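# Right a leaning reagent bottle and close the cabinet

## Task

A glass reagent bottle has slipped forward and rests tilted against the inner face of the cabinet's closed door. Set it upright and completely back on the shelf, then close the door. No bottle may drop more than a few centimetres, and none may break.

## Robot and tools

Robot: two arms, left_arm and right_arm, each ending in a two-finger gripper. Base positions in the scene frame: left_arm (-0.041, +0.399, +0.014) m, quat_wxyz (+1.000, 0, 0, +0.016); right_arm (+0.003, -0.351, +0.014) m, quat_wxyz (+1.000, 0, 0, -0.002). A two-camera stand is bolted to the floor behind them. Cameras: cam_high, cam_low, cam_left_wrist, cam_right_wrist, each 896x504.

Scene frame: origin at table-top height, halfway between the nominal bases. +z is up, +x points out over the table, and left_arm sits toward +y. Camera image sides do not match arm names. Reported hand positions, quaternions and velocities use this frame and can be a few cm off, more at long reach. Gripper axes: fingers point along +z and open and close along x. end_effector_position is the point between the pads; the fingertips reach 17.5 mm further. A block fixed to the wrist juts out up to 12 cm toward the gripper's -y and rotates with it.

Row layout (used by execute_actions and move): 18 numbers. First nine are left_arm: dx, dy, dz, rx, ry, rz, gripper position, force_limit, speed. The next nine are the same for right_arm. Always send all 18, even if one arm is idle.
Pose numbers (dx..rz) are offsets, not poses: they are measured from that arm's Hand target at the start of the call, along the Hand target's own axes. Scale: 1.0 = 0.6 m or 180 degrees, range -1 to 1. rx, ry, rz form one rotation vector. Repeating an offset in a later call moves further. Six zeros means request nothing new for that arm. The controller limits commanded orientation to 32 degrees from the measured one per control step.
Gripper numbers are absolute settings in [-1, 1]. position: +1 fully open (50 mm), about -0.65 pads meet, -1 closes until something blocks it. force_limit: -1 about 20 N per pad, 0 about 102 N, +1 about 185 N (actual grip can run ~15 N over). speed: -1 20 mm/s, 0 85 mm/s, +1 150 mm/s. Both default to +1. A 0 is a real command, so to leave a gripper alone resend its last three values. A changed force_limit or speed only applies after position changes by at least 0.01; to soften a grip, open first.

execute_actions(actions, cameras): actions is a list of actions; each action is up to 15 rows, one per 1/30 s step, and a short action repeats its last row to 15. Every row counts from the action's starting Hand target, not from the previous row. Images return only for an empty actions list or when cameras names them (["all"], a list of names, or []). An unknown camera name invalidates the call. An empty list also reports the scene number and task.

move(target, speed, blend, stop_force, zero, blocking, cameras): straight-line paths for each gripper to one row, or a list of up to 15 rows, all offsets from the same starting Hand targets. speed is path top speed in m/s, 0.002 to 3.6, default 0.25 (turn rate up to twice that in rad/s); one value or one per target. blend in m rounds corners in a list; 0 stops at each. stop_force (3 to 120 N, both arms) ends an arm's path when its wrist sensor feels that much push against the motion; the arm then backs to just before the push and keeps pressing lightly. Fingers must be identical in every row when it is used; don't rely on it when the gripper rotates or when leaving a contact. zero (default true) rezeros the sensors first. blocking=false returns after 0.5 s and cannot go with stop_force. Paths avoid nothing; avoid routing close to an arm's own base. Total path time is capped at 10 s. The result adds a move: line such as done, off_target, moving, held or fault, plus limits (paced = pose clipped; held = a check withheld steps).

wait(seconds): 0 to 3600, sends nothing new; may end early. stop(): brakes a running move; fingers continue. zoom_image(camera, region): region [x0, y0, x1, y1] pixels from the top-left of that camera's newest image, at most 504 by 504. zero_wrist_force(arm): subtracts the current wrist reading from later ones. finished_scene(scene): ends the scene with its number; irreversible.

Results: Hand target is the last commanded pose after clipping; the gripper may rest short of it, and the next execute_actions call re-requests it. object_status: 0 moving, 1 blocked while opening, 2 blocked while closing (a grip), 3 reached target or pads met. Opening in mm is about (250 - position_measured) x 0.202. Velocities are omitted when joints read within noise. Wrist force and torque are in the gripper's axes, push shown as force from the surface into the arm. Joint torques are total drive output with offsets and noise.

Hazards: a torque or force fault (around 150 N, or wrist limits 26 N m) freezes an arm for 10 s; so do large deviations from the planned path. A stiff arm faults if its target lies even slightly past a firm contact, so approach the glass bottle and the door slowly, with stop_force or small steps. Motors past 85 °C brake the arm for 30 to 60 s; avoid long stretched holds. Never let the arms collide or grip each other's fingers. Keep the bottle supported as it is righted, don't release it while it moves, and don't slam the door or knock other bottles. Anything off the table fails the task.

Each tool is called after ">>>" as name(argument=value, ...), one argument or row to a line, values as JSON.

## Session

>>> execute_actions(
  actions=[],
)

Scene clock: 0.00 s.
left_arm: end_effector_position=(+0.5289, +0.1916, +0.2575) position_measured=3 object_status=3 end_effector_quat_wxyz=(+0.099, +0.790, -0.559, +0.232) | right_arm: end_effector_position=(+0.0548, -0.5730, +0.2416) position_measured=3 object_status=3 end_effector_quat_wxyz=(+0.037, +0.898, +0.439, -0.012)
Joint positions: left_arm=[-0.49 -1.461 1.876 -2.428 -1.833 2.284] | right_arm=[2.51 -0.685 -2.332 -1.642 1.515 0.025]
Joint velocities: within noise
Joint torques (N m): no reading
Motor temperatures (°C): left_arm=[28 28 26 35 34 32] | right_arm=[24 28 27 32 32 32]
Wrist force (N): no reading
Wrist torque (N m): no reading
Wrist force, peak (N): no reading
Hand target: left_arm +0.5289, +0.1916, +0.2575; +0.099, +0.790, -0.559, +0.232 | right_arm +0.0548, -0.5730, +0.2416; +0.037, +0.898, +0.439, -0.012
Tool commands: left_gripper/position=+1.0 left_gripper/force_limit=+1.0 left_gripper/speed=+1.0 right_gripper/position=+1.0 right_gripper/force_limit=+1.0 right_gripper/speed=+1.0

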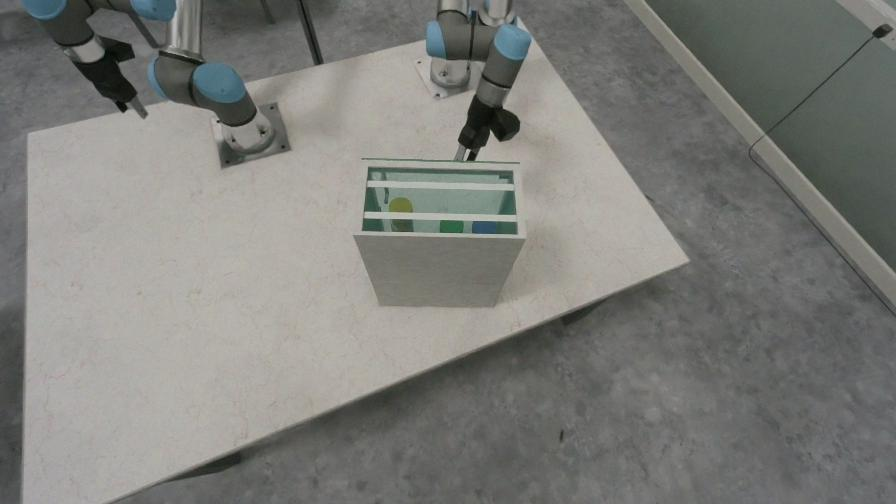

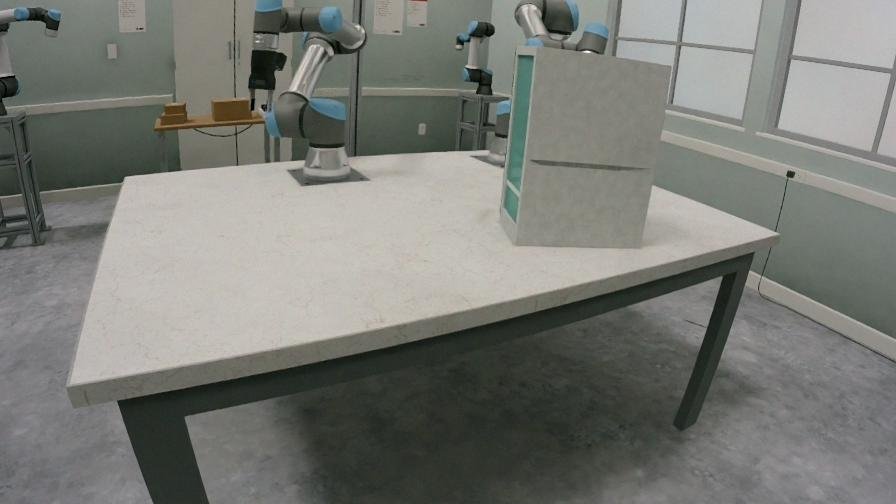

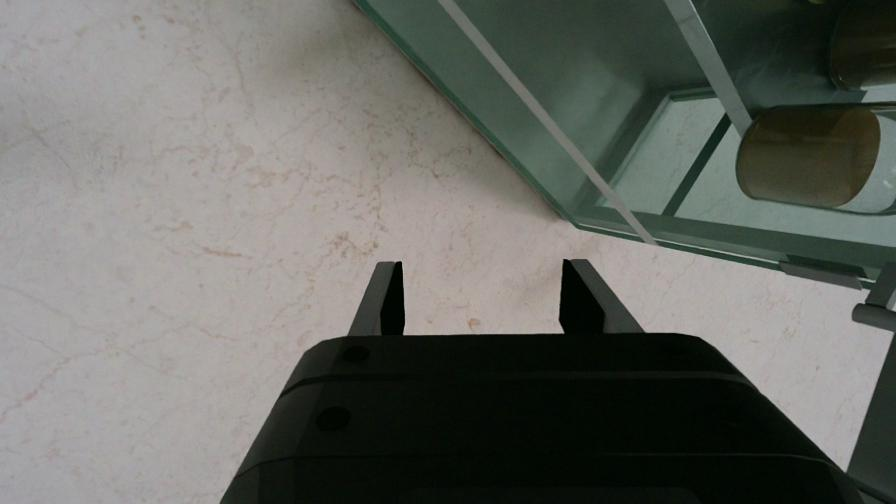

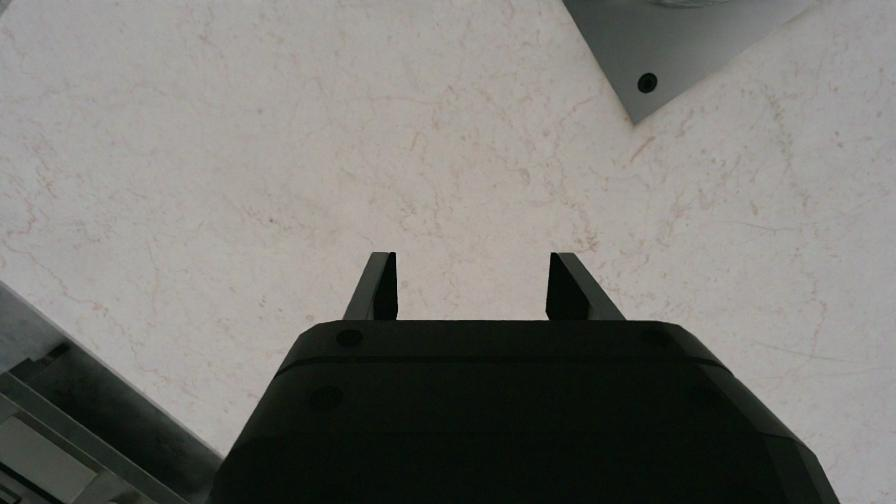

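>>> zoom_image(
  camera="cam_high",
  region=[330, 130, 550, 320],
)

>>> zoom_image(
  camera="cam_low",
  region=[470, 20, 700, 270],
)

>>> zoom_image(
  camera="cam_left_wrist",
  region=[392, 0, 896, 340],
)

Scaled by 2.291.

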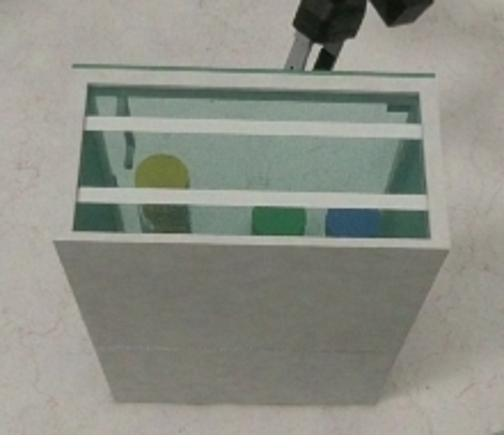

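Scaled by 2.016.

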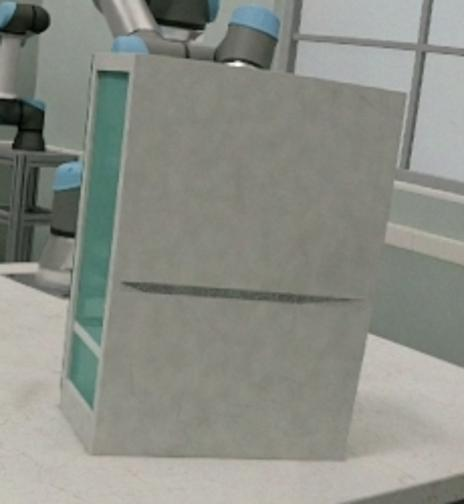

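Scaled by 1.000.

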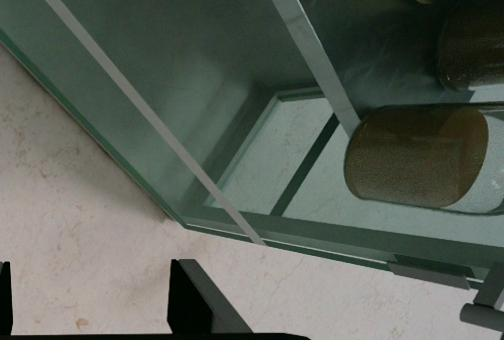

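>>> move(
  target=[
    [-0.0173,0.2567,-0.2165,0,0,0,1,1,1,0,0,0,0,0,0,1,1,1],
    [0.110,0.552,-0.124,0.4245,-0.035,0.196,1,1,1,0,0,0,0,0,0,1,1,1],
  ],
  blend=[0.05, 0],
  speed=0.4,
  cameras=["all"],
)

Scene clock: 6.43 s.
left_arm: end_effector_position=(+0.2199, +0.0494, +0.3199) position_measured=3 object_status=3 end_effector_quat_wxyz=(+0.500, -0.500, +0.500, -0.500) | right_arm: end_effector_position=(+0.0548, -0.5730, +0.2416) position_measured=3 object_status=3 end_effector_quat_wxyz=(+0.037, +0.898, +0.439, -0.012)
Joint positions: left_arm=[-1.989 -1.628 2.108 -0.481 -0.387 0] | right_arm=[2.51 -0.685 -2.332 -1.642 1.515 0.025]
Joint torques (N m): left_arm=[6.71 -4.4 -32.52 3.87 -1.44 -2.36] | right_arm=[0.06 -12.99 28.09 3.31 -0.01 -0.06]
Wrist force (N): left_arm=[0.1 0.0 -0.2] | right_arm=[-0.2 0.0 -0.2]
Wrist torque (N m): left_arm=[-0.36 0.01 -0.08] | right_arm=[0.00 0.02 0.00]
Wrist force, peak (N): left_arm=[0.0 -2.2 1.3] | right_arm=[-0.4 0.4 0.0]
Hand target: left_arm +0.2199, +0.0494, +0.3199; +0.500, -0.500, +0.500, -0.500 | right_arm +0.0548, -0.5730, +0.2416; +0.037, +0.898, +0.439, -0.012
Off the commanded pose: left_arm 0.000 m, 0 deg | right_arm 0.000 m, 0 deg.
move: done

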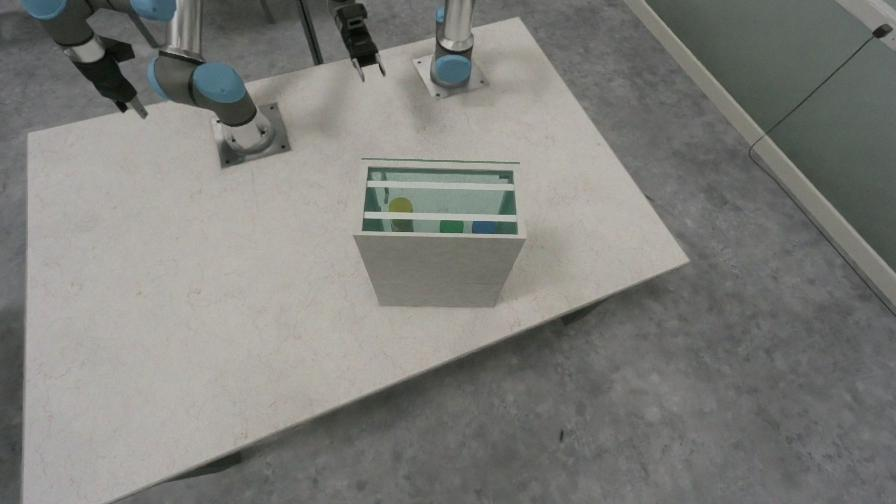

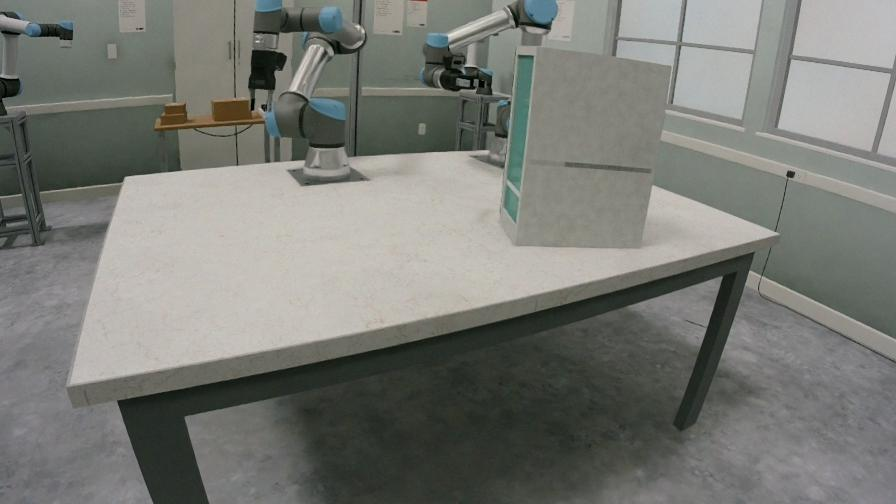

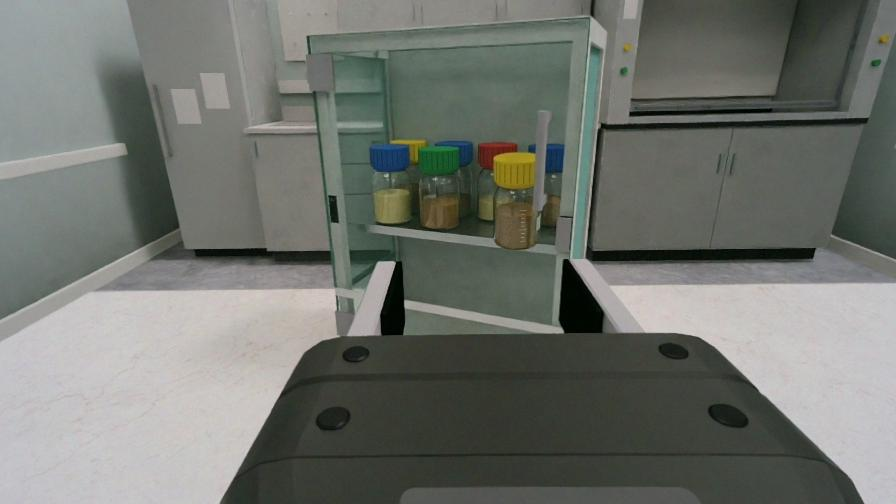

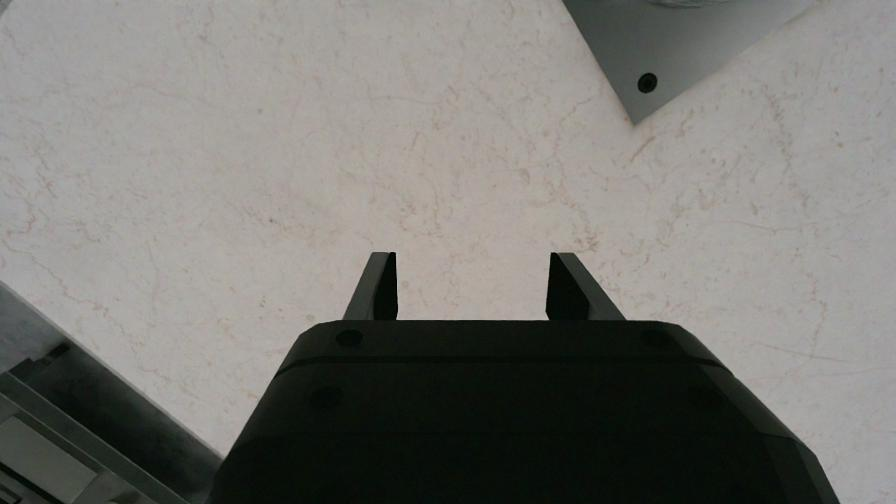

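>>> zoom_image(
  camera="cam_left_wrist",
  region=[300, 10, 620, 340],
)

>>> zoom_image(
  camera="cam_left_wrist",
  region=[460, 100, 620, 260],
)

Scaled by 1.527.

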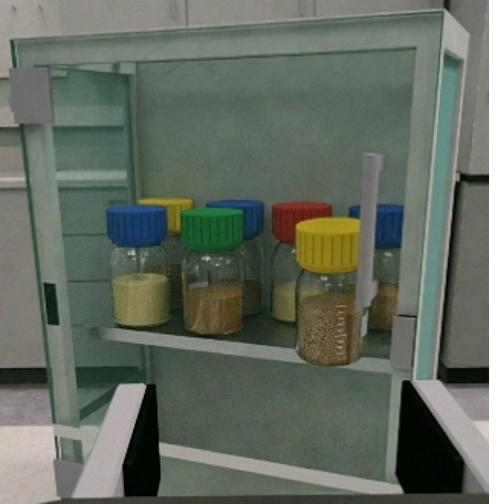

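Scaled by 3.150.

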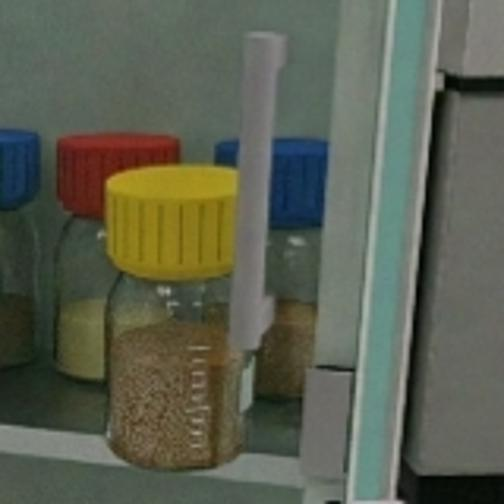

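>>> move(
  target=[0,0,0.25,0,0,0,1,1,1,0,0,0,0,0,0,1,1,1],
  speed=0.4,
  cameras=["cam_left_wrist"],
)

>>> zoom_image(
  camera="cam_left_wrist",
  region=[250, 0, 700, 400],
)

>>> move(
  target=[0.2,-0.2,0,0,0,0,1,1,1,0,0,0,0,0,0,1,1,1],
  speed=0.4,
  cameras=["cam_left_wrist"],
)

>>> zoom_image(
  camera="cam_left_wrist",
  region=[250, 0, 700, 400],
)

Scene clock: 9.73 s.
left_arm: end_effector_position=(+0.3698, +0.0496, +0.3199) position_measured=3 object_status=3 end_effector_quat_wxyz=(+0.500, -0.500, +0.500, -0.500) | right_arm: end_effector_position=(+0.0548, -0.5730, +0.2416) position_measured=3 object_status=3 end_effector_quat_wxyz=(+0.037, +0.898, +0.439, -0.012)
Joint positions: left_arm=[-1.551 -1.549 2.032 -0.489 0.051 0.006] | right_arm=[2.51 -0.685 -2.332 -1.642 1.515 0.025]
Joint torques (N m): left_arm=[6.17 -9.47 -34.9 2.66 1.66 -2.35] | right_arm=[-0.46 -12.51 27.97 3.22 0.02 0.05]
Wrist force (N): left_arm=[0.0 -0.1 -0.4] | right_arm=[0.1 0.1 -0.2]
Wrist torque (N m): left_arm=[-0.40 0.04 -0.08] | right_arm=[0.02 -0.01 0.00]
Wrist force, peak (N): left_arm=[0.3 0.0 -2.7] | right_arm=[-0.3 0.4 -0.3]
Hand target: left_arm +0.3699, +0.0495, +0.3199; +0.500, -0.500, +0.500, -0.500 | right_arm +0.0548, -0.5730, +0.2416; +0.037, +0.898, +0.439, -0.012
Off the commanded pose: left_arm 0.000 m, 0 deg | right_arm 0.000 m, 0 deg.
move: done

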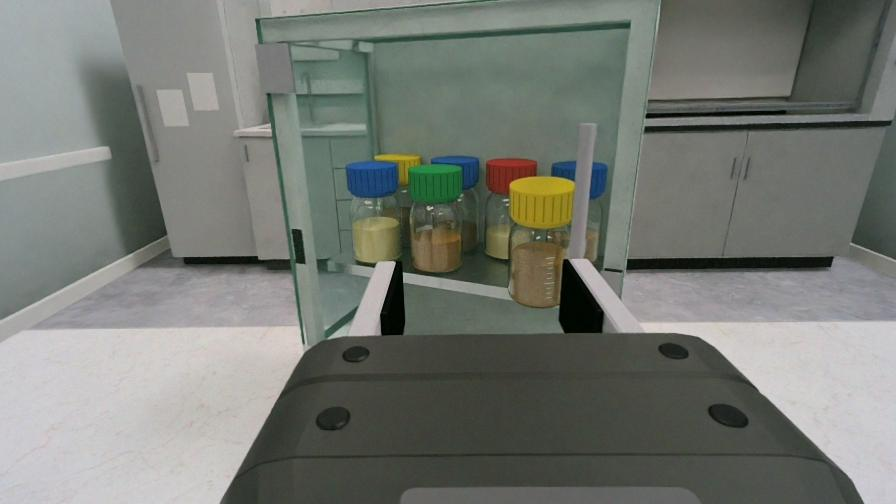

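Scaled by 1.120.

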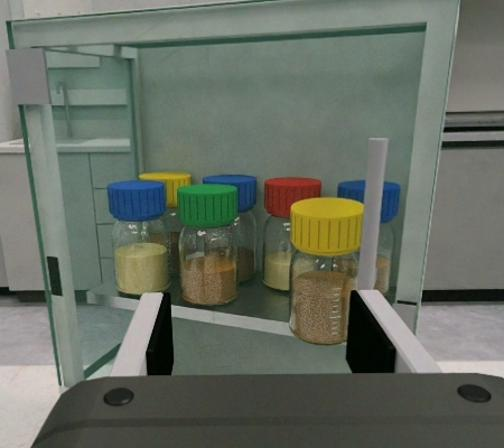

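Scene clock: 11.37 s.
left_arm: end_effector_position=(+0.3699, -0.0704, +0.4399) position_measured=3 object_status=3 end_effector_quat_wxyz=(+0.503, -0.499, +0.498, -0.501) | right_arm: end_effector_position=(+0.0548, -0.5730, +0.2416) position_measured=3 object_status=3 end_effector_quat_wxyz=(+0.037, +0.898, +0.439, -0.012)
Joint positions: left_arm=[-1.564 -1.409 1.564 -0.355 0.037 0.201] | right_arm=[2.51 -0.685 -2.332 -1.642 1.515 0.025]
Joint torques (N m): left_arm=[6.7 -18.83 -36.75 1.93 0.48 -2.65] | right_arm=[-0.47 -12.62 28.41 3.23 0 -0.1]
Wrist force (N): left_arm=[-0.1 -0.2 -0.7] | right_arm=[0.2 0.3 -0.1]
Wrist torque (N m): left_arm=[-0.41 0.05 -0.10] | right_arm=[0.04 -0.03 0.00]
Wrist force, peak (N): left_arm=[1.7 -2.3 -1.1] | right_arm=[0.2 0.5 -0.3]
Hand target: left_arm +0.3700, -0.0705, +0.4399; +0.500, -0.500, +0.500, -0.500 | right_arm +0.0548, -0.5730, +0.2416; +0.037, +0.898, +0.439, -0.012
Off the commanded pose: left_arm 0.000 m, 0 deg | right_arm 0.000 m, 0 deg.
move: done

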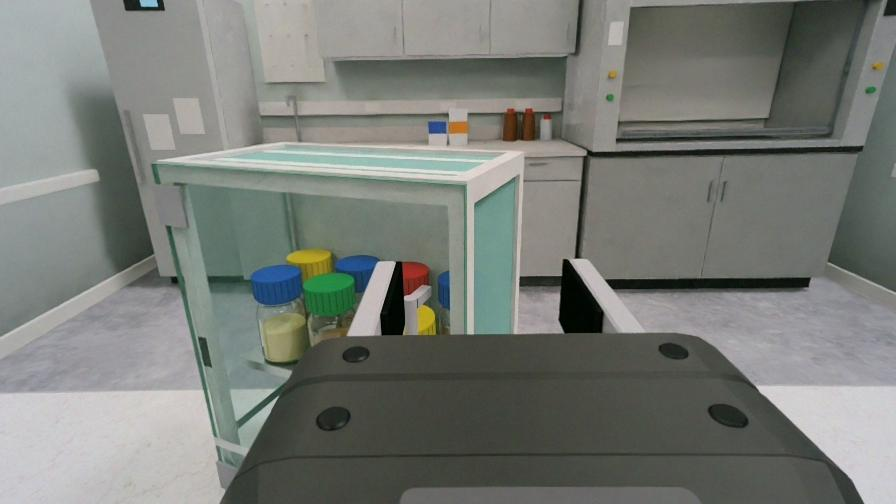

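Scaled by 1.120.

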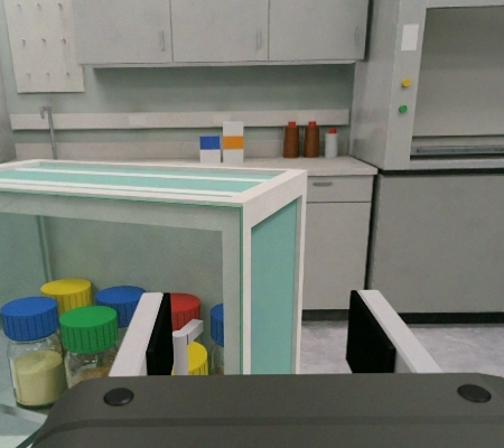

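>>> move(
  target=[
    [0,0,0,0,0,0,1,1,1,0.3487,0.1437,-0.2418,0.183,0.1232,0.1206,1,1,1],
    [0,0,0,0,0,0,1,1,1,0.978,0.2903,-0.1505,0.4572,0.308,0.3016,1,1,1],
  ],
  blend=[0.08, 0],
  speed=0.4,
  cameras=["cam_high", "cam_right_wrist"],
)

>>> zoom_image(
  camera="cam_right_wrist",
  region=[250, 0, 750, 340],
)

Scene clock: 22.07 s.
left_arm: end_effector_position=(+0.3699, -0.0705, +0.4399) position_measured=3 object_status=3 end_effector_quat_wxyz=(+0.503, -0.499, +0.498, -0.501) | right_arm: end_effector_position=(+0.3176, -0.3957, +0.3634) position_measured=3 object_status=3 end_effector_quat_wxyz=(-0.412, +0.895, +0.164, +0.054)
Joint positions: left_arm=[-1.564 -1.409 1.564 -0.355 0.037 0.2] | right_arm=[2.844 -1.326 -1.865 -1.9 2.36 0.749]
Joint torques (N m): left_arm=[7.73 -19.17 -36.31 2.13 1.84 -2.33] | right_arm=[-11.8 27.18 36.66 -0.27 0.34 -1.64]
Wrist force (N): left_arm=[-0.4 0.1 -0.3] | right_arm=[-1.3 0.2 -1.7]
Wrist torque (N m): left_arm=[-0.36 0.11 -0.09] | right_arm=[0.03 0.16 -0.11]
Wrist force, peak (N): left_arm=[-0.3 -0.1 -0.8] | right_arm=[2.9 4.2 4.7]
Hand target: left_arm +0.3699, -0.0705, +0.4399; +0.503, -0.499, +0.498, -0.501 | right_arm +0.3176, -0.3958, +0.3634; -0.412, +0.895, +0.164, +0.054 (not the last commanded pose)
Off the commanded pose: left_arm 0.000 m, 0 deg | right_arm 0.303 m, 52 deg.
move: held (right_arm; a check stopped the path); path passed 1 of 2 targets; limits=held
pose unreachable (right arm): on one or more control steps of this call, first in action 0 (counted from 0), this arm could not follow its commanded pose, so it was not sent that pose on those steps. It may still have moved: this result reports where it is.
cause: moving toward the commanded pose would bring two parts of the arm too close to each other (its gripper and another part of the arm, with joints 4 (wrist 1) to 6 (wrist 3) between them, 16 mm apart when it was first held).

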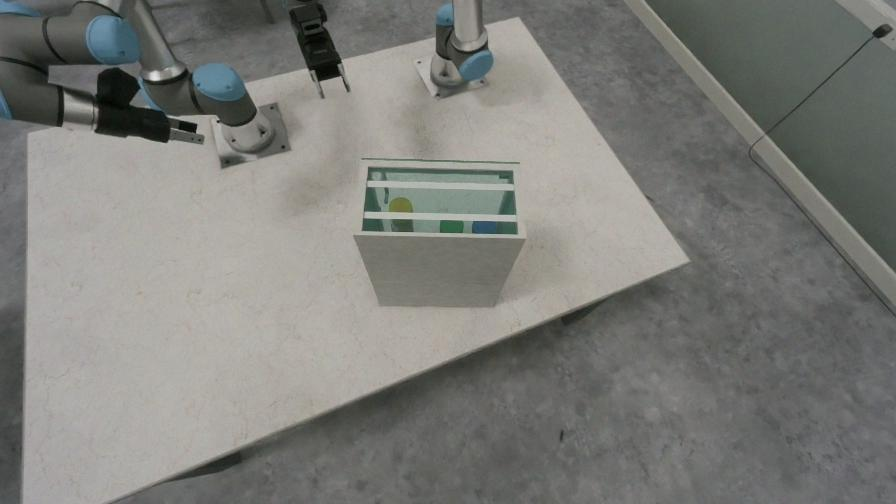

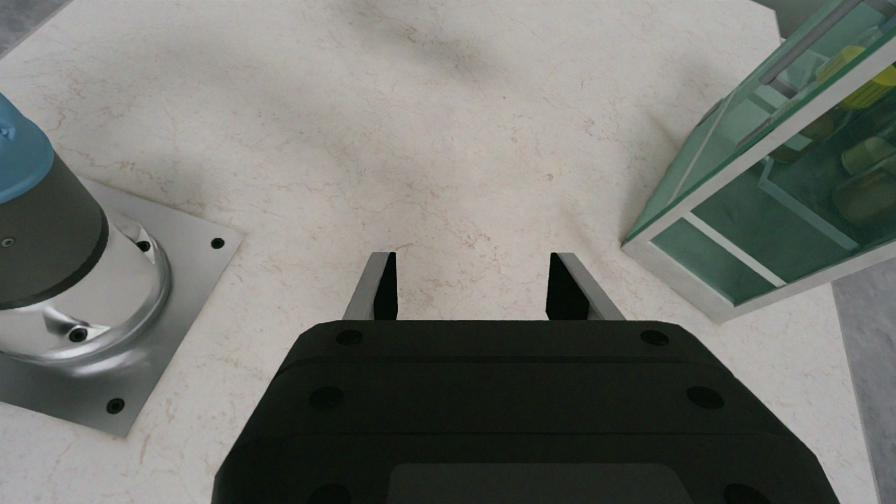

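Scaled by 1.008.

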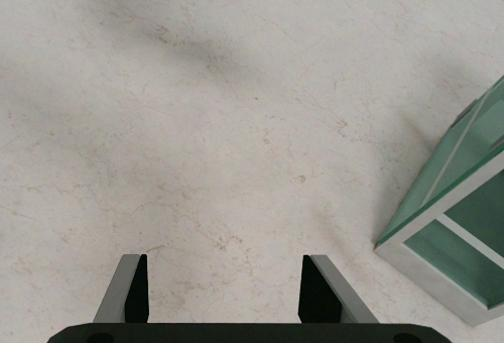

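>>> zoom_image(
  camera="cam_right_wrist",
  region=[600, 0, 896, 340],
)

Scaled by 1.482.

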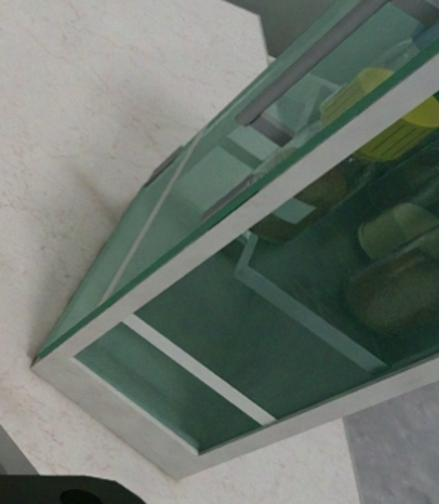

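>>> move(
  target=[-0.314,0.233,0.30,0,0.378,0,1,1,1,0,0,0,0,0,0,1,1,1],
  speed=0.4,
  cameras=["cam_high", "cam_left_wrist"],
)

>>> zoom_image(
  camera="cam_left_wrist",
  region=[350, 40, 650, 340],
)

Scene clock: 28.47 s.
left_arm: end_effector_position=(+0.5504, +0.1184, +0.3015) position_measured=3 object_status=3 end_effector_quat_wxyz=(+0.138, -0.133, +0.694, -0.694) | right_arm: end_effector_position=(+0.3176, -0.3958, +0.3634) position_measured=3 object_status=3 end_effector_quat_wxyz=(-0.412, +0.895, +0.164, +0.054)
Joint positions: left_arm=[-0.387 -1.263 1.743 -0.484 2.401 0.004] | right_arm=[2.844 -1.326 -1.865 -1.9 2.36 0.748]
Joint torques (N m): left_arm=[7.24 -23.55 -34.91 0.99 1.55 2.31] | right_arm=[-11.65 24.35 36.25 -0.1 0.41 -1.58]
Wrist force (N): left_arm=[0.1 -0.6 -0.5] | right_arm=[-1.3 0.4 -1.7]
Wrist torque (N m): left_arm=[-0.45 0.01 -0.15] | right_arm=[0.05 0.16 -0.10]
Wrist force, peak (N): left_arm=[-1.6 0.7 -1.6] | right_arm=[-1.0 0.5 -2.1]
Hand target: left_arm +0.5504, +0.1184, +0.3015; +0.138, -0.133, +0.694, -0.694 | right_arm +0.3176, -0.3958, +0.3634; -0.412, +0.895, +0.164, +0.054
Off the commanded pose: left_arm 0.000 m, 0 deg | right_arm 0.000 m, 0 deg.
move: done

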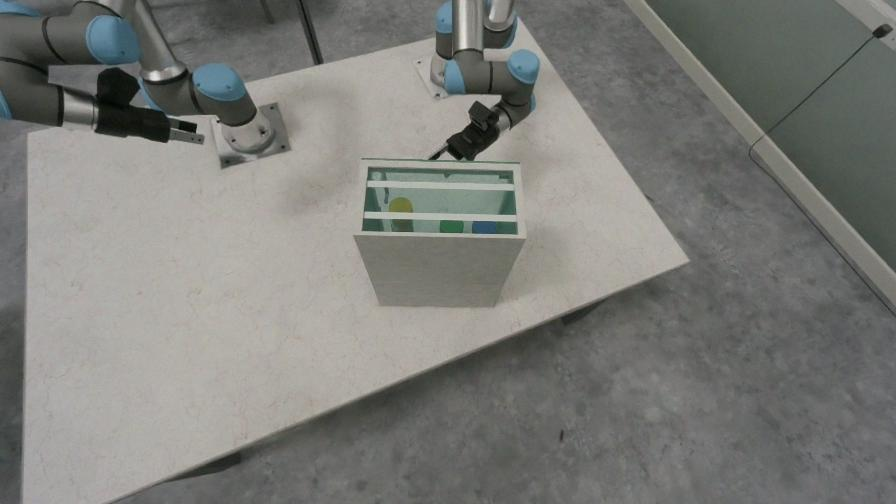

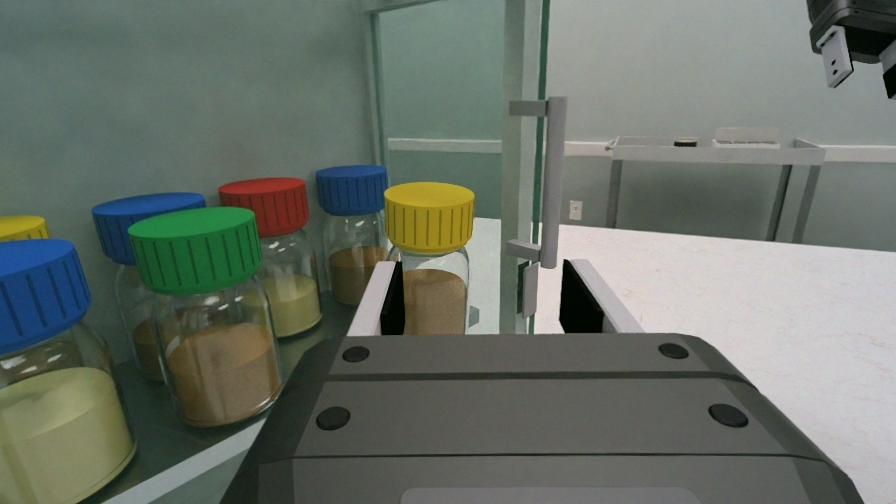

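Scaled by 1.680.

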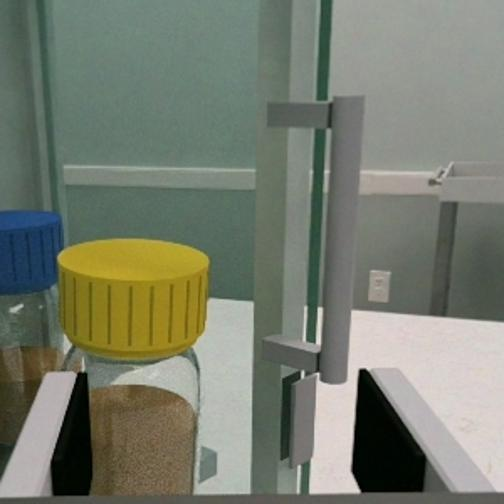

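>>> move(
  target=[0,0.1667,0,0,0,0,1,1,1,0,0,0,0,0,0,1,1,1],
  speed=0.4,
  cameras=["cam_left_wrist"],
)

>>> zoom_image(
  camera="cam_left_wrist",
  region=[350, 40, 650, 340],
)

Scene clock: 30.23 s.
left_arm: end_effector_position=(+0.5512, +0.1185, +0.2015) position_measured=3 object_status=3 end_effector_quat_wxyz=(+0.138, -0.133, +0.694, -0.694) | right_arm: end_effector_position=(+0.3176, -0.3958, +0.3634) position_measured=3 object_status=3 end_effector_quat_wxyz=(-0.412, +0.895, +0.164, +0.054)
Joint positions: left_arm=[-0.386 -1.124 1.847 -0.727 2.402 0.004] | right_arm=[2.844 -1.326 -1.865 -1.9 2.36 0.748]
Joint torques (N m): left_arm=[-6.96 -27.32 -7.3 -4.64 -1.48 -2.32] | right_arm=[-11.71 23.57 36.03 -0.08 0.45 -1.68]
Wrist force (N): left_arm=[0.0 -0.1 -0.3] | right_arm=[-0.5 0.6 -1.6]
Wrist torque (N m): left_arm=[-0.38 0.04 -0.08] | right_arm=[0.08 0.04 -0.11]
Wrist force, peak (N): left_arm=[0.1 -3.2 -0.2] | right_arm=[-0.9 0.2 -2.0]
Hand target: left_arm +0.5512, +0.1185, +0.2014; +0.138, -0.133, +0.694, -0.694 | right_arm +0.3176, -0.3958, +0.3634; -0.412, +0.895, +0.164, +0.054
Off the commanded pose: left_arm 0.000 m, 0 deg | right_arm 0.000 m, 0 deg.
move: done

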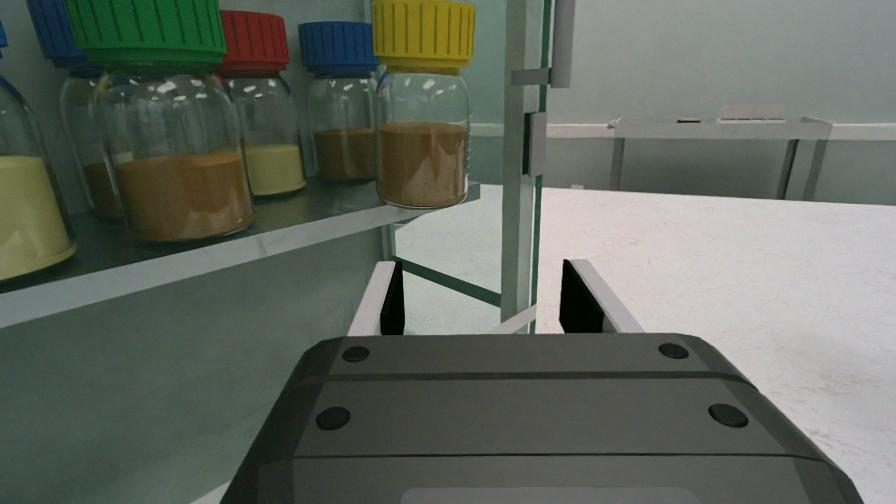

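Scaled by 1.680.

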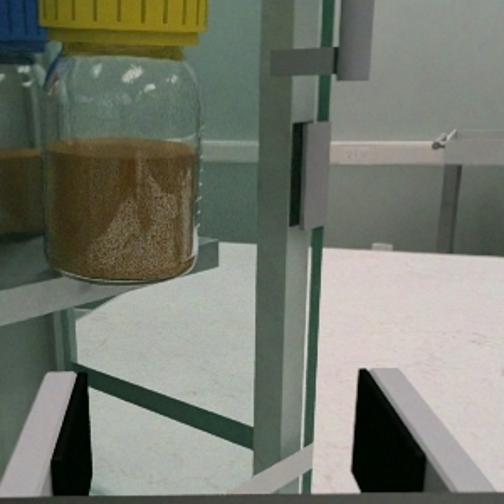

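>>> execute_actions(
  actions=[],
  cameras=["cam_high", "cam_low"],
)

>>> zoom_image(
  camera="cam_high",
  region=[60, 60, 240, 160],
)

>>> zoom_image(
  camera="cam_high",
  region=[350, 60, 550, 250],
)

Scene clock: 35.67 s.
left_arm: end_effector_position=(+0.5512, +0.1185, +0.2014) position_measured=3 object_status=3 end_effector_quat_wxyz=(+0.138, -0.133, +0.694, -0.694) | right_arm: end_effector_position=(+0.3176, -0.3958, +0.3634) position_measured=3 object_status=3 end_effector_quat_wxyz=(-0.412, +0.895, +0.164, +0.054)
Joint positions: left_arm=[-0.386 -1.124 1.847 -0.727 2.402 0.004] | right_arm=[2.844 -1.326 -1.865 -1.9 2.36 0.748]
Joint velocities: within noise
Joint torques (N m): left_arm=[-6.46 -27.99 -7.03 -4.6 -1.52 -2.23] | right_arm=[-11.37 20.17 36.68 -0.07 0.33 -1.58]
Motor temperatures (°C): left_arm=[28 28 26 35 34 32] | right_arm=[24 28 27 32 32 32]
Wrist force (N): left_arm=[0.1 0.0 -0.3] | right_arm=[-0.9 0.3 -1.8]
Wrist torque (N m): left_arm=[-0.37 0.03 -0.08] | right_arm=[0.04 0.10 -0.10]
Wrist force, peak (N): left_arm=[-0.1 -0.5 -0.5] | right_arm=[-1.3 0.3 -1.9]
Hand target: left_arm +0.5512, +0.1185, +0.2014; +0.138, -0.133, +0.694, -0.694 | right_arm +0.3176, -0.3958, +0.3634; -0.412, +0.895, +0.164, +0.054
Tool commands: left_gripper/position=+1.0 left_gripper/force_limit=+1.0 left_gripper/speed=+1.0 right_gripper/position=+1.0 right_gripper/force_limit=+1.0 right_gripper/speed=+1.0
Off the commanded pose: left_arm 0.000 m, 0 deg | right_arm 0.000 m, 0 deg.
Images, in order (width x height): cam_high 896x504, cam_low 896x504.

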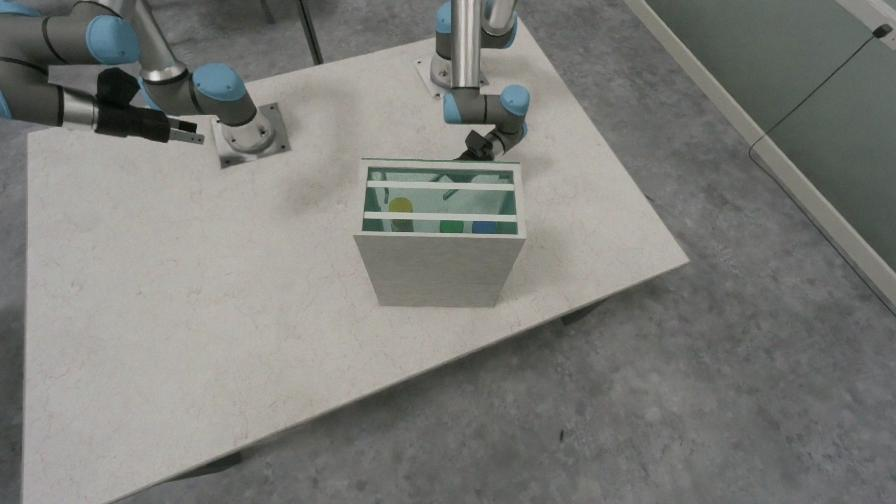

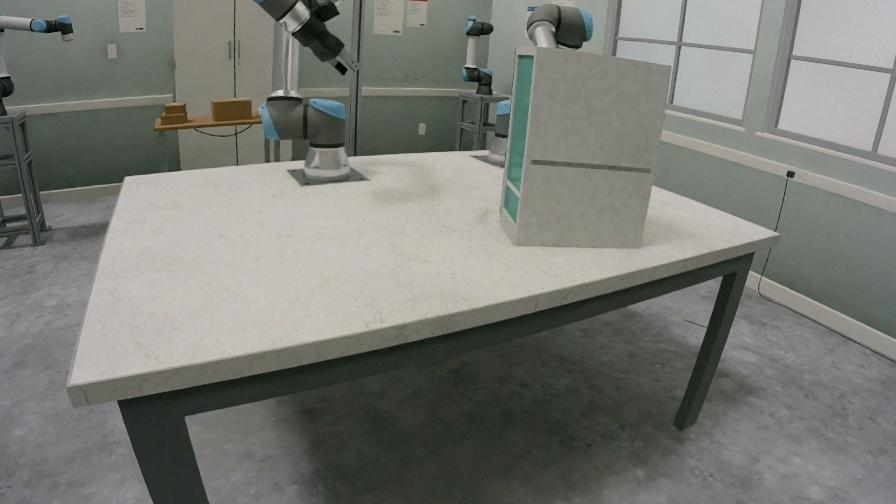

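Scaled by 2.800.

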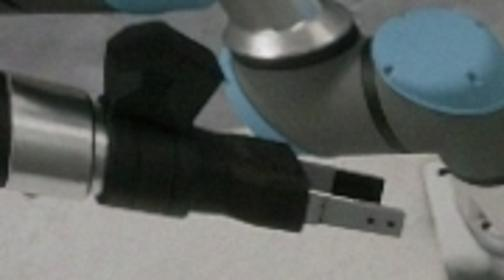

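Scaled by 2.520.

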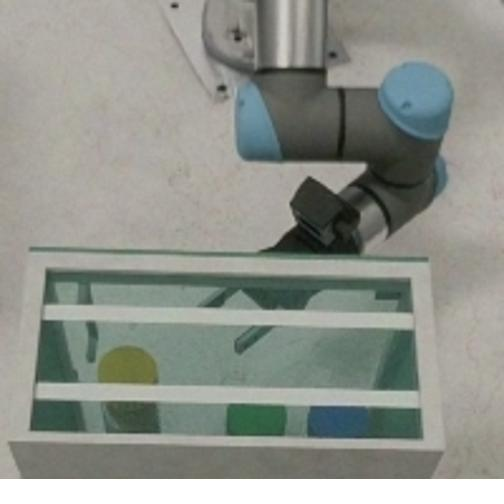

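>>> execute_actions(
  actions=[],
  cameras=["cam_left_wrist"],
)

>>> zoom_image(
  camera="cam_left_wrist",
  region=[360, 100, 500, 240],
)

>>> zoom_image(
  camera="cam_left_wrist",
  region=[480, 50, 620, 190],
)

Scene clock: 40.03 s.
left_arm: end_effector_position=(+0.5512, +0.1185, +0.2014) position_measured=3 object_status=3 end_effector_quat_wxyz=(+0.138, -0.133, +0.694, -0.694) | right_arm: end_effector_position=(+0.3176, -0.3958, +0.3634) position_measured=3 object_status=3 end_effector_quat_wxyz=(-0.412, +0.895, +0.164, +0.054)
Joint positions: left_arm=[-0.386 -1.124 1.847 -0.727 2.402 0.004] | right_arm=[2.844 -1.326 -1.865 -1.9 2.36 0.748]
Joint velocities: within noise
Joint torques (N m): left_arm=[-6.87 -27.48 -7.59 -4.67 -1.44 -2.28] | right_arm=[-11.31 18.09 36.36 -0.06 0.33 -1.54]
Motor temperatures (°C): left_arm=[28 28 26 35 34 32] | right_arm=[24 28 27 32 32 32]
Wrist force (N): left_arm=[0.0 -0.3 -0.1] | right_arm=[-1.2 0.3 -1.7]
Wrist torque (N m): left_arm=[-0.41 0.05 -0.09] | right_arm=[0.04 0.14 -0.10]
Wrist force, peak (N): left_arm=[0.3 -0.6 -0.7] | right_arm=[-1.2 0.2 -1.9]
Hand target: left_arm +0.5512, +0.1185, +0.2014; +0.138, -0.133, +0.694, -0.694 | right_arm +0.3176, -0.3958, +0.3634; -0.412, +0.895, +0.164, +0.054
Tool commands: left_gripper/position=+1.0 left_gripper/force_limit=+1.0 left_gripper/speed=+1.0 right_gripper/position=+1.0 right_gripper/force_limit=+1.0 right_gripper/speed=+1.0
Off the commanded pose: left_arm 0.000 m, 0 deg | right_arm 0.000 m, 0 deg.
Images, in order (width x height): cam_left_wrist 896x504.

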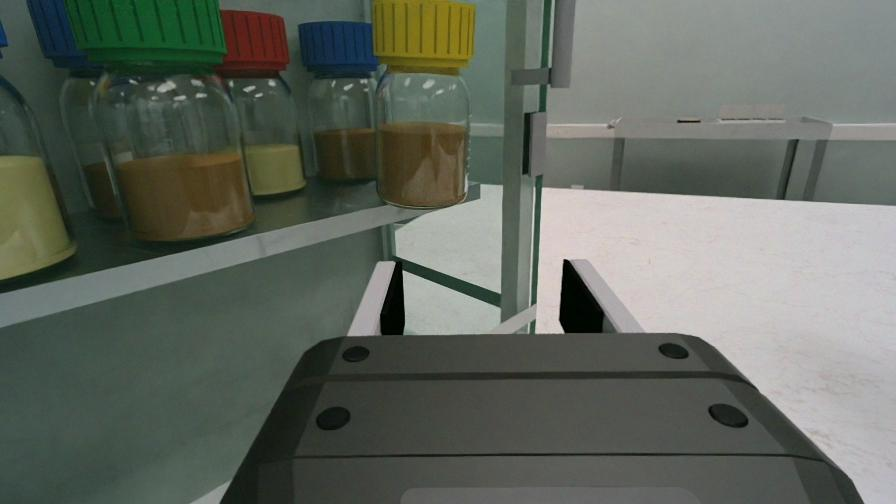

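Scaled by 3.600.

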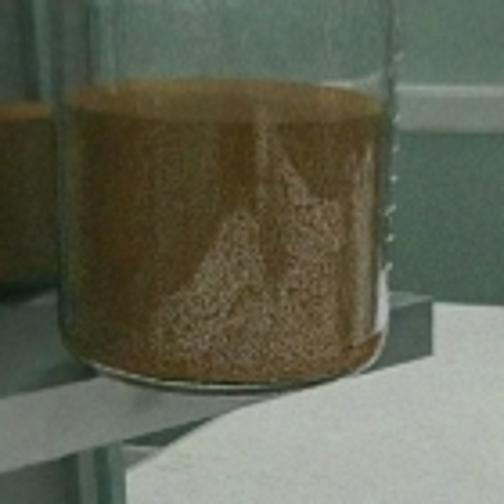

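Scaled by 3.600.

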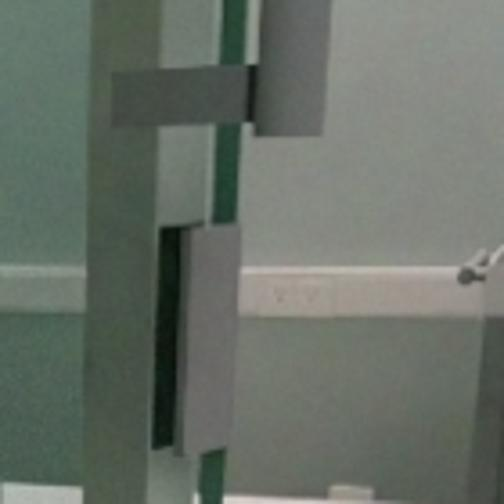

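>>> move(
  target=[
    [0.1084,-0.1114,0.0654,0,-0.1375,0,1,1,1,0.2480,-0.0018,0.2739,0.0585,0.0603,0.0465,1,1,1],
    [0.2167,-0.2227,0.1308,0,-0.275,0,1,1,1,0.3543,-0.0025,0.3913,0.1949,0.2011,0.1551,1,1,1],
  ],
  blend=[0.05, 0],
  speed=0.35,
  cameras=["cam_high", "cam_left_wrist", "cam_right_wrist"],
)

Scene clock: 48.43 s.
left_arm: end_effector_position=(+0.5359, +0.0983, +0.2235) position_measured=3 object_status=3 end_effector_quat_wxyz=(+0.187, -0.182, +0.682, -0.683) | right_arm: end_effector_position=(+0.3300, -0.3787, +0.3559) position_measured=3 object_status=3 end_effector_quat_wxyz=(-0.426, +0.890, +0.155, +0.055)
Joint positions: left_arm=[-0.502 -1.245 1.96 -0.719 2.142 0.004] | right_arm=[2.882 -1.332 -1.9 -1.833 2.403 0.807]
Joint torques (N m): left_arm=[-5.87 -47.3 -7.45 0.57 -1.37 -2.21] | right_arm=[-11.59 19.54 37.13 -0.08 0.5 -1.56]
Wrist force (N): left_arm=[-0.2 -0.3 -0.5] | right_arm=[-1.0 0.0 -1.8]
Wrist torque (N m): left_arm=[-0.43 0.08 -0.08] | right_arm=[0.00 0.10 -0.13]
Wrist force, peak (N): left_arm=[2.3 -1.4 0.1] | right_arm=[2.8 -0.1 5.0]
Hand target: left_arm +0.5359, +0.0983, +0.2235; +0.187, -0.182, +0.682, -0.683 (not the last commanded pose) | right_arm +0.3300, -0.3787, +0.3559; -0.426, +0.890, +0.155, +0.055 (not the last commanded pose)
Off the commanded pose: left_arm 0.169 m, 41 deg | right_arm 0.294 m, 56 deg.
move: held (right_arm; a check stopped the path), off_target (left_arm; braked when a check withheld steps of right_arm); path passed 0 of 2 targets; limits=held
pose unreachable (right arm): on one or more control steps of this call, first in action 0 (counted from 0), this arm could not follow its commanded pose, so it was not sent that pose on those steps. It may still have moved: this result reports where it is.
cause: moving toward the commanded pose would bring two parts of the arm too close to each other (its gripper and another part of the arm, with joints 4 (wrist 1) to 6 (wrist 3) between them, 11 mm apart when it was first held).

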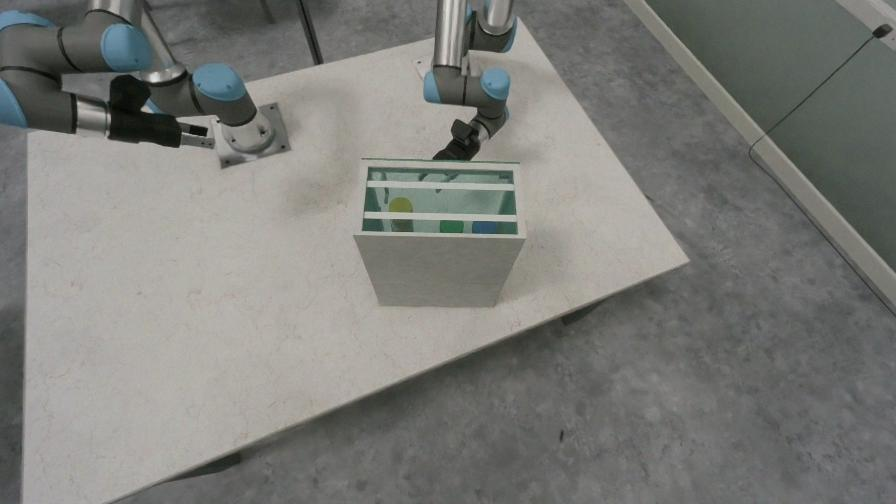

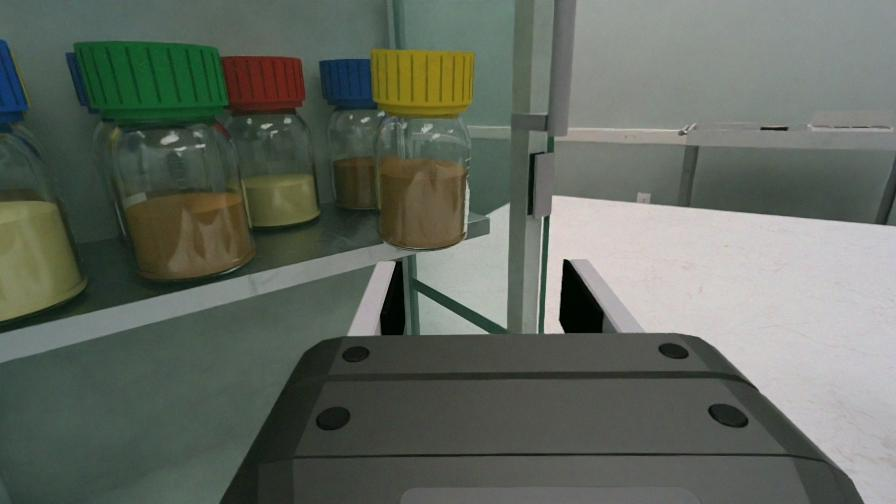

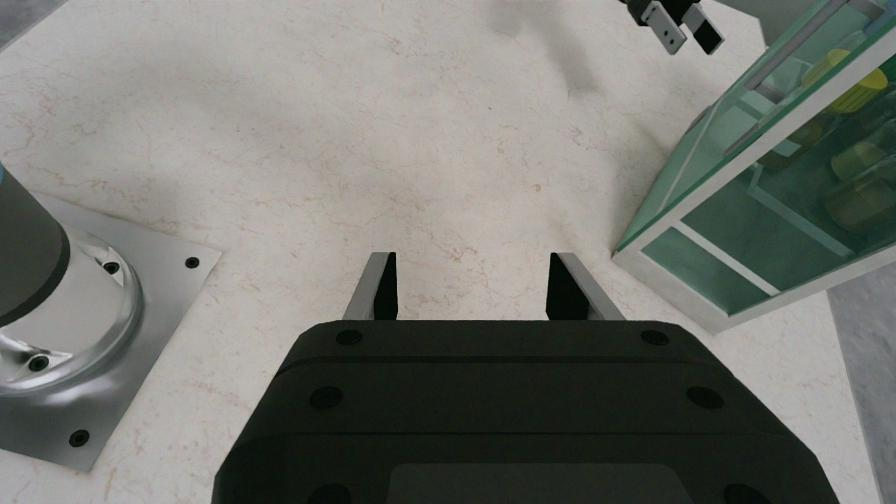

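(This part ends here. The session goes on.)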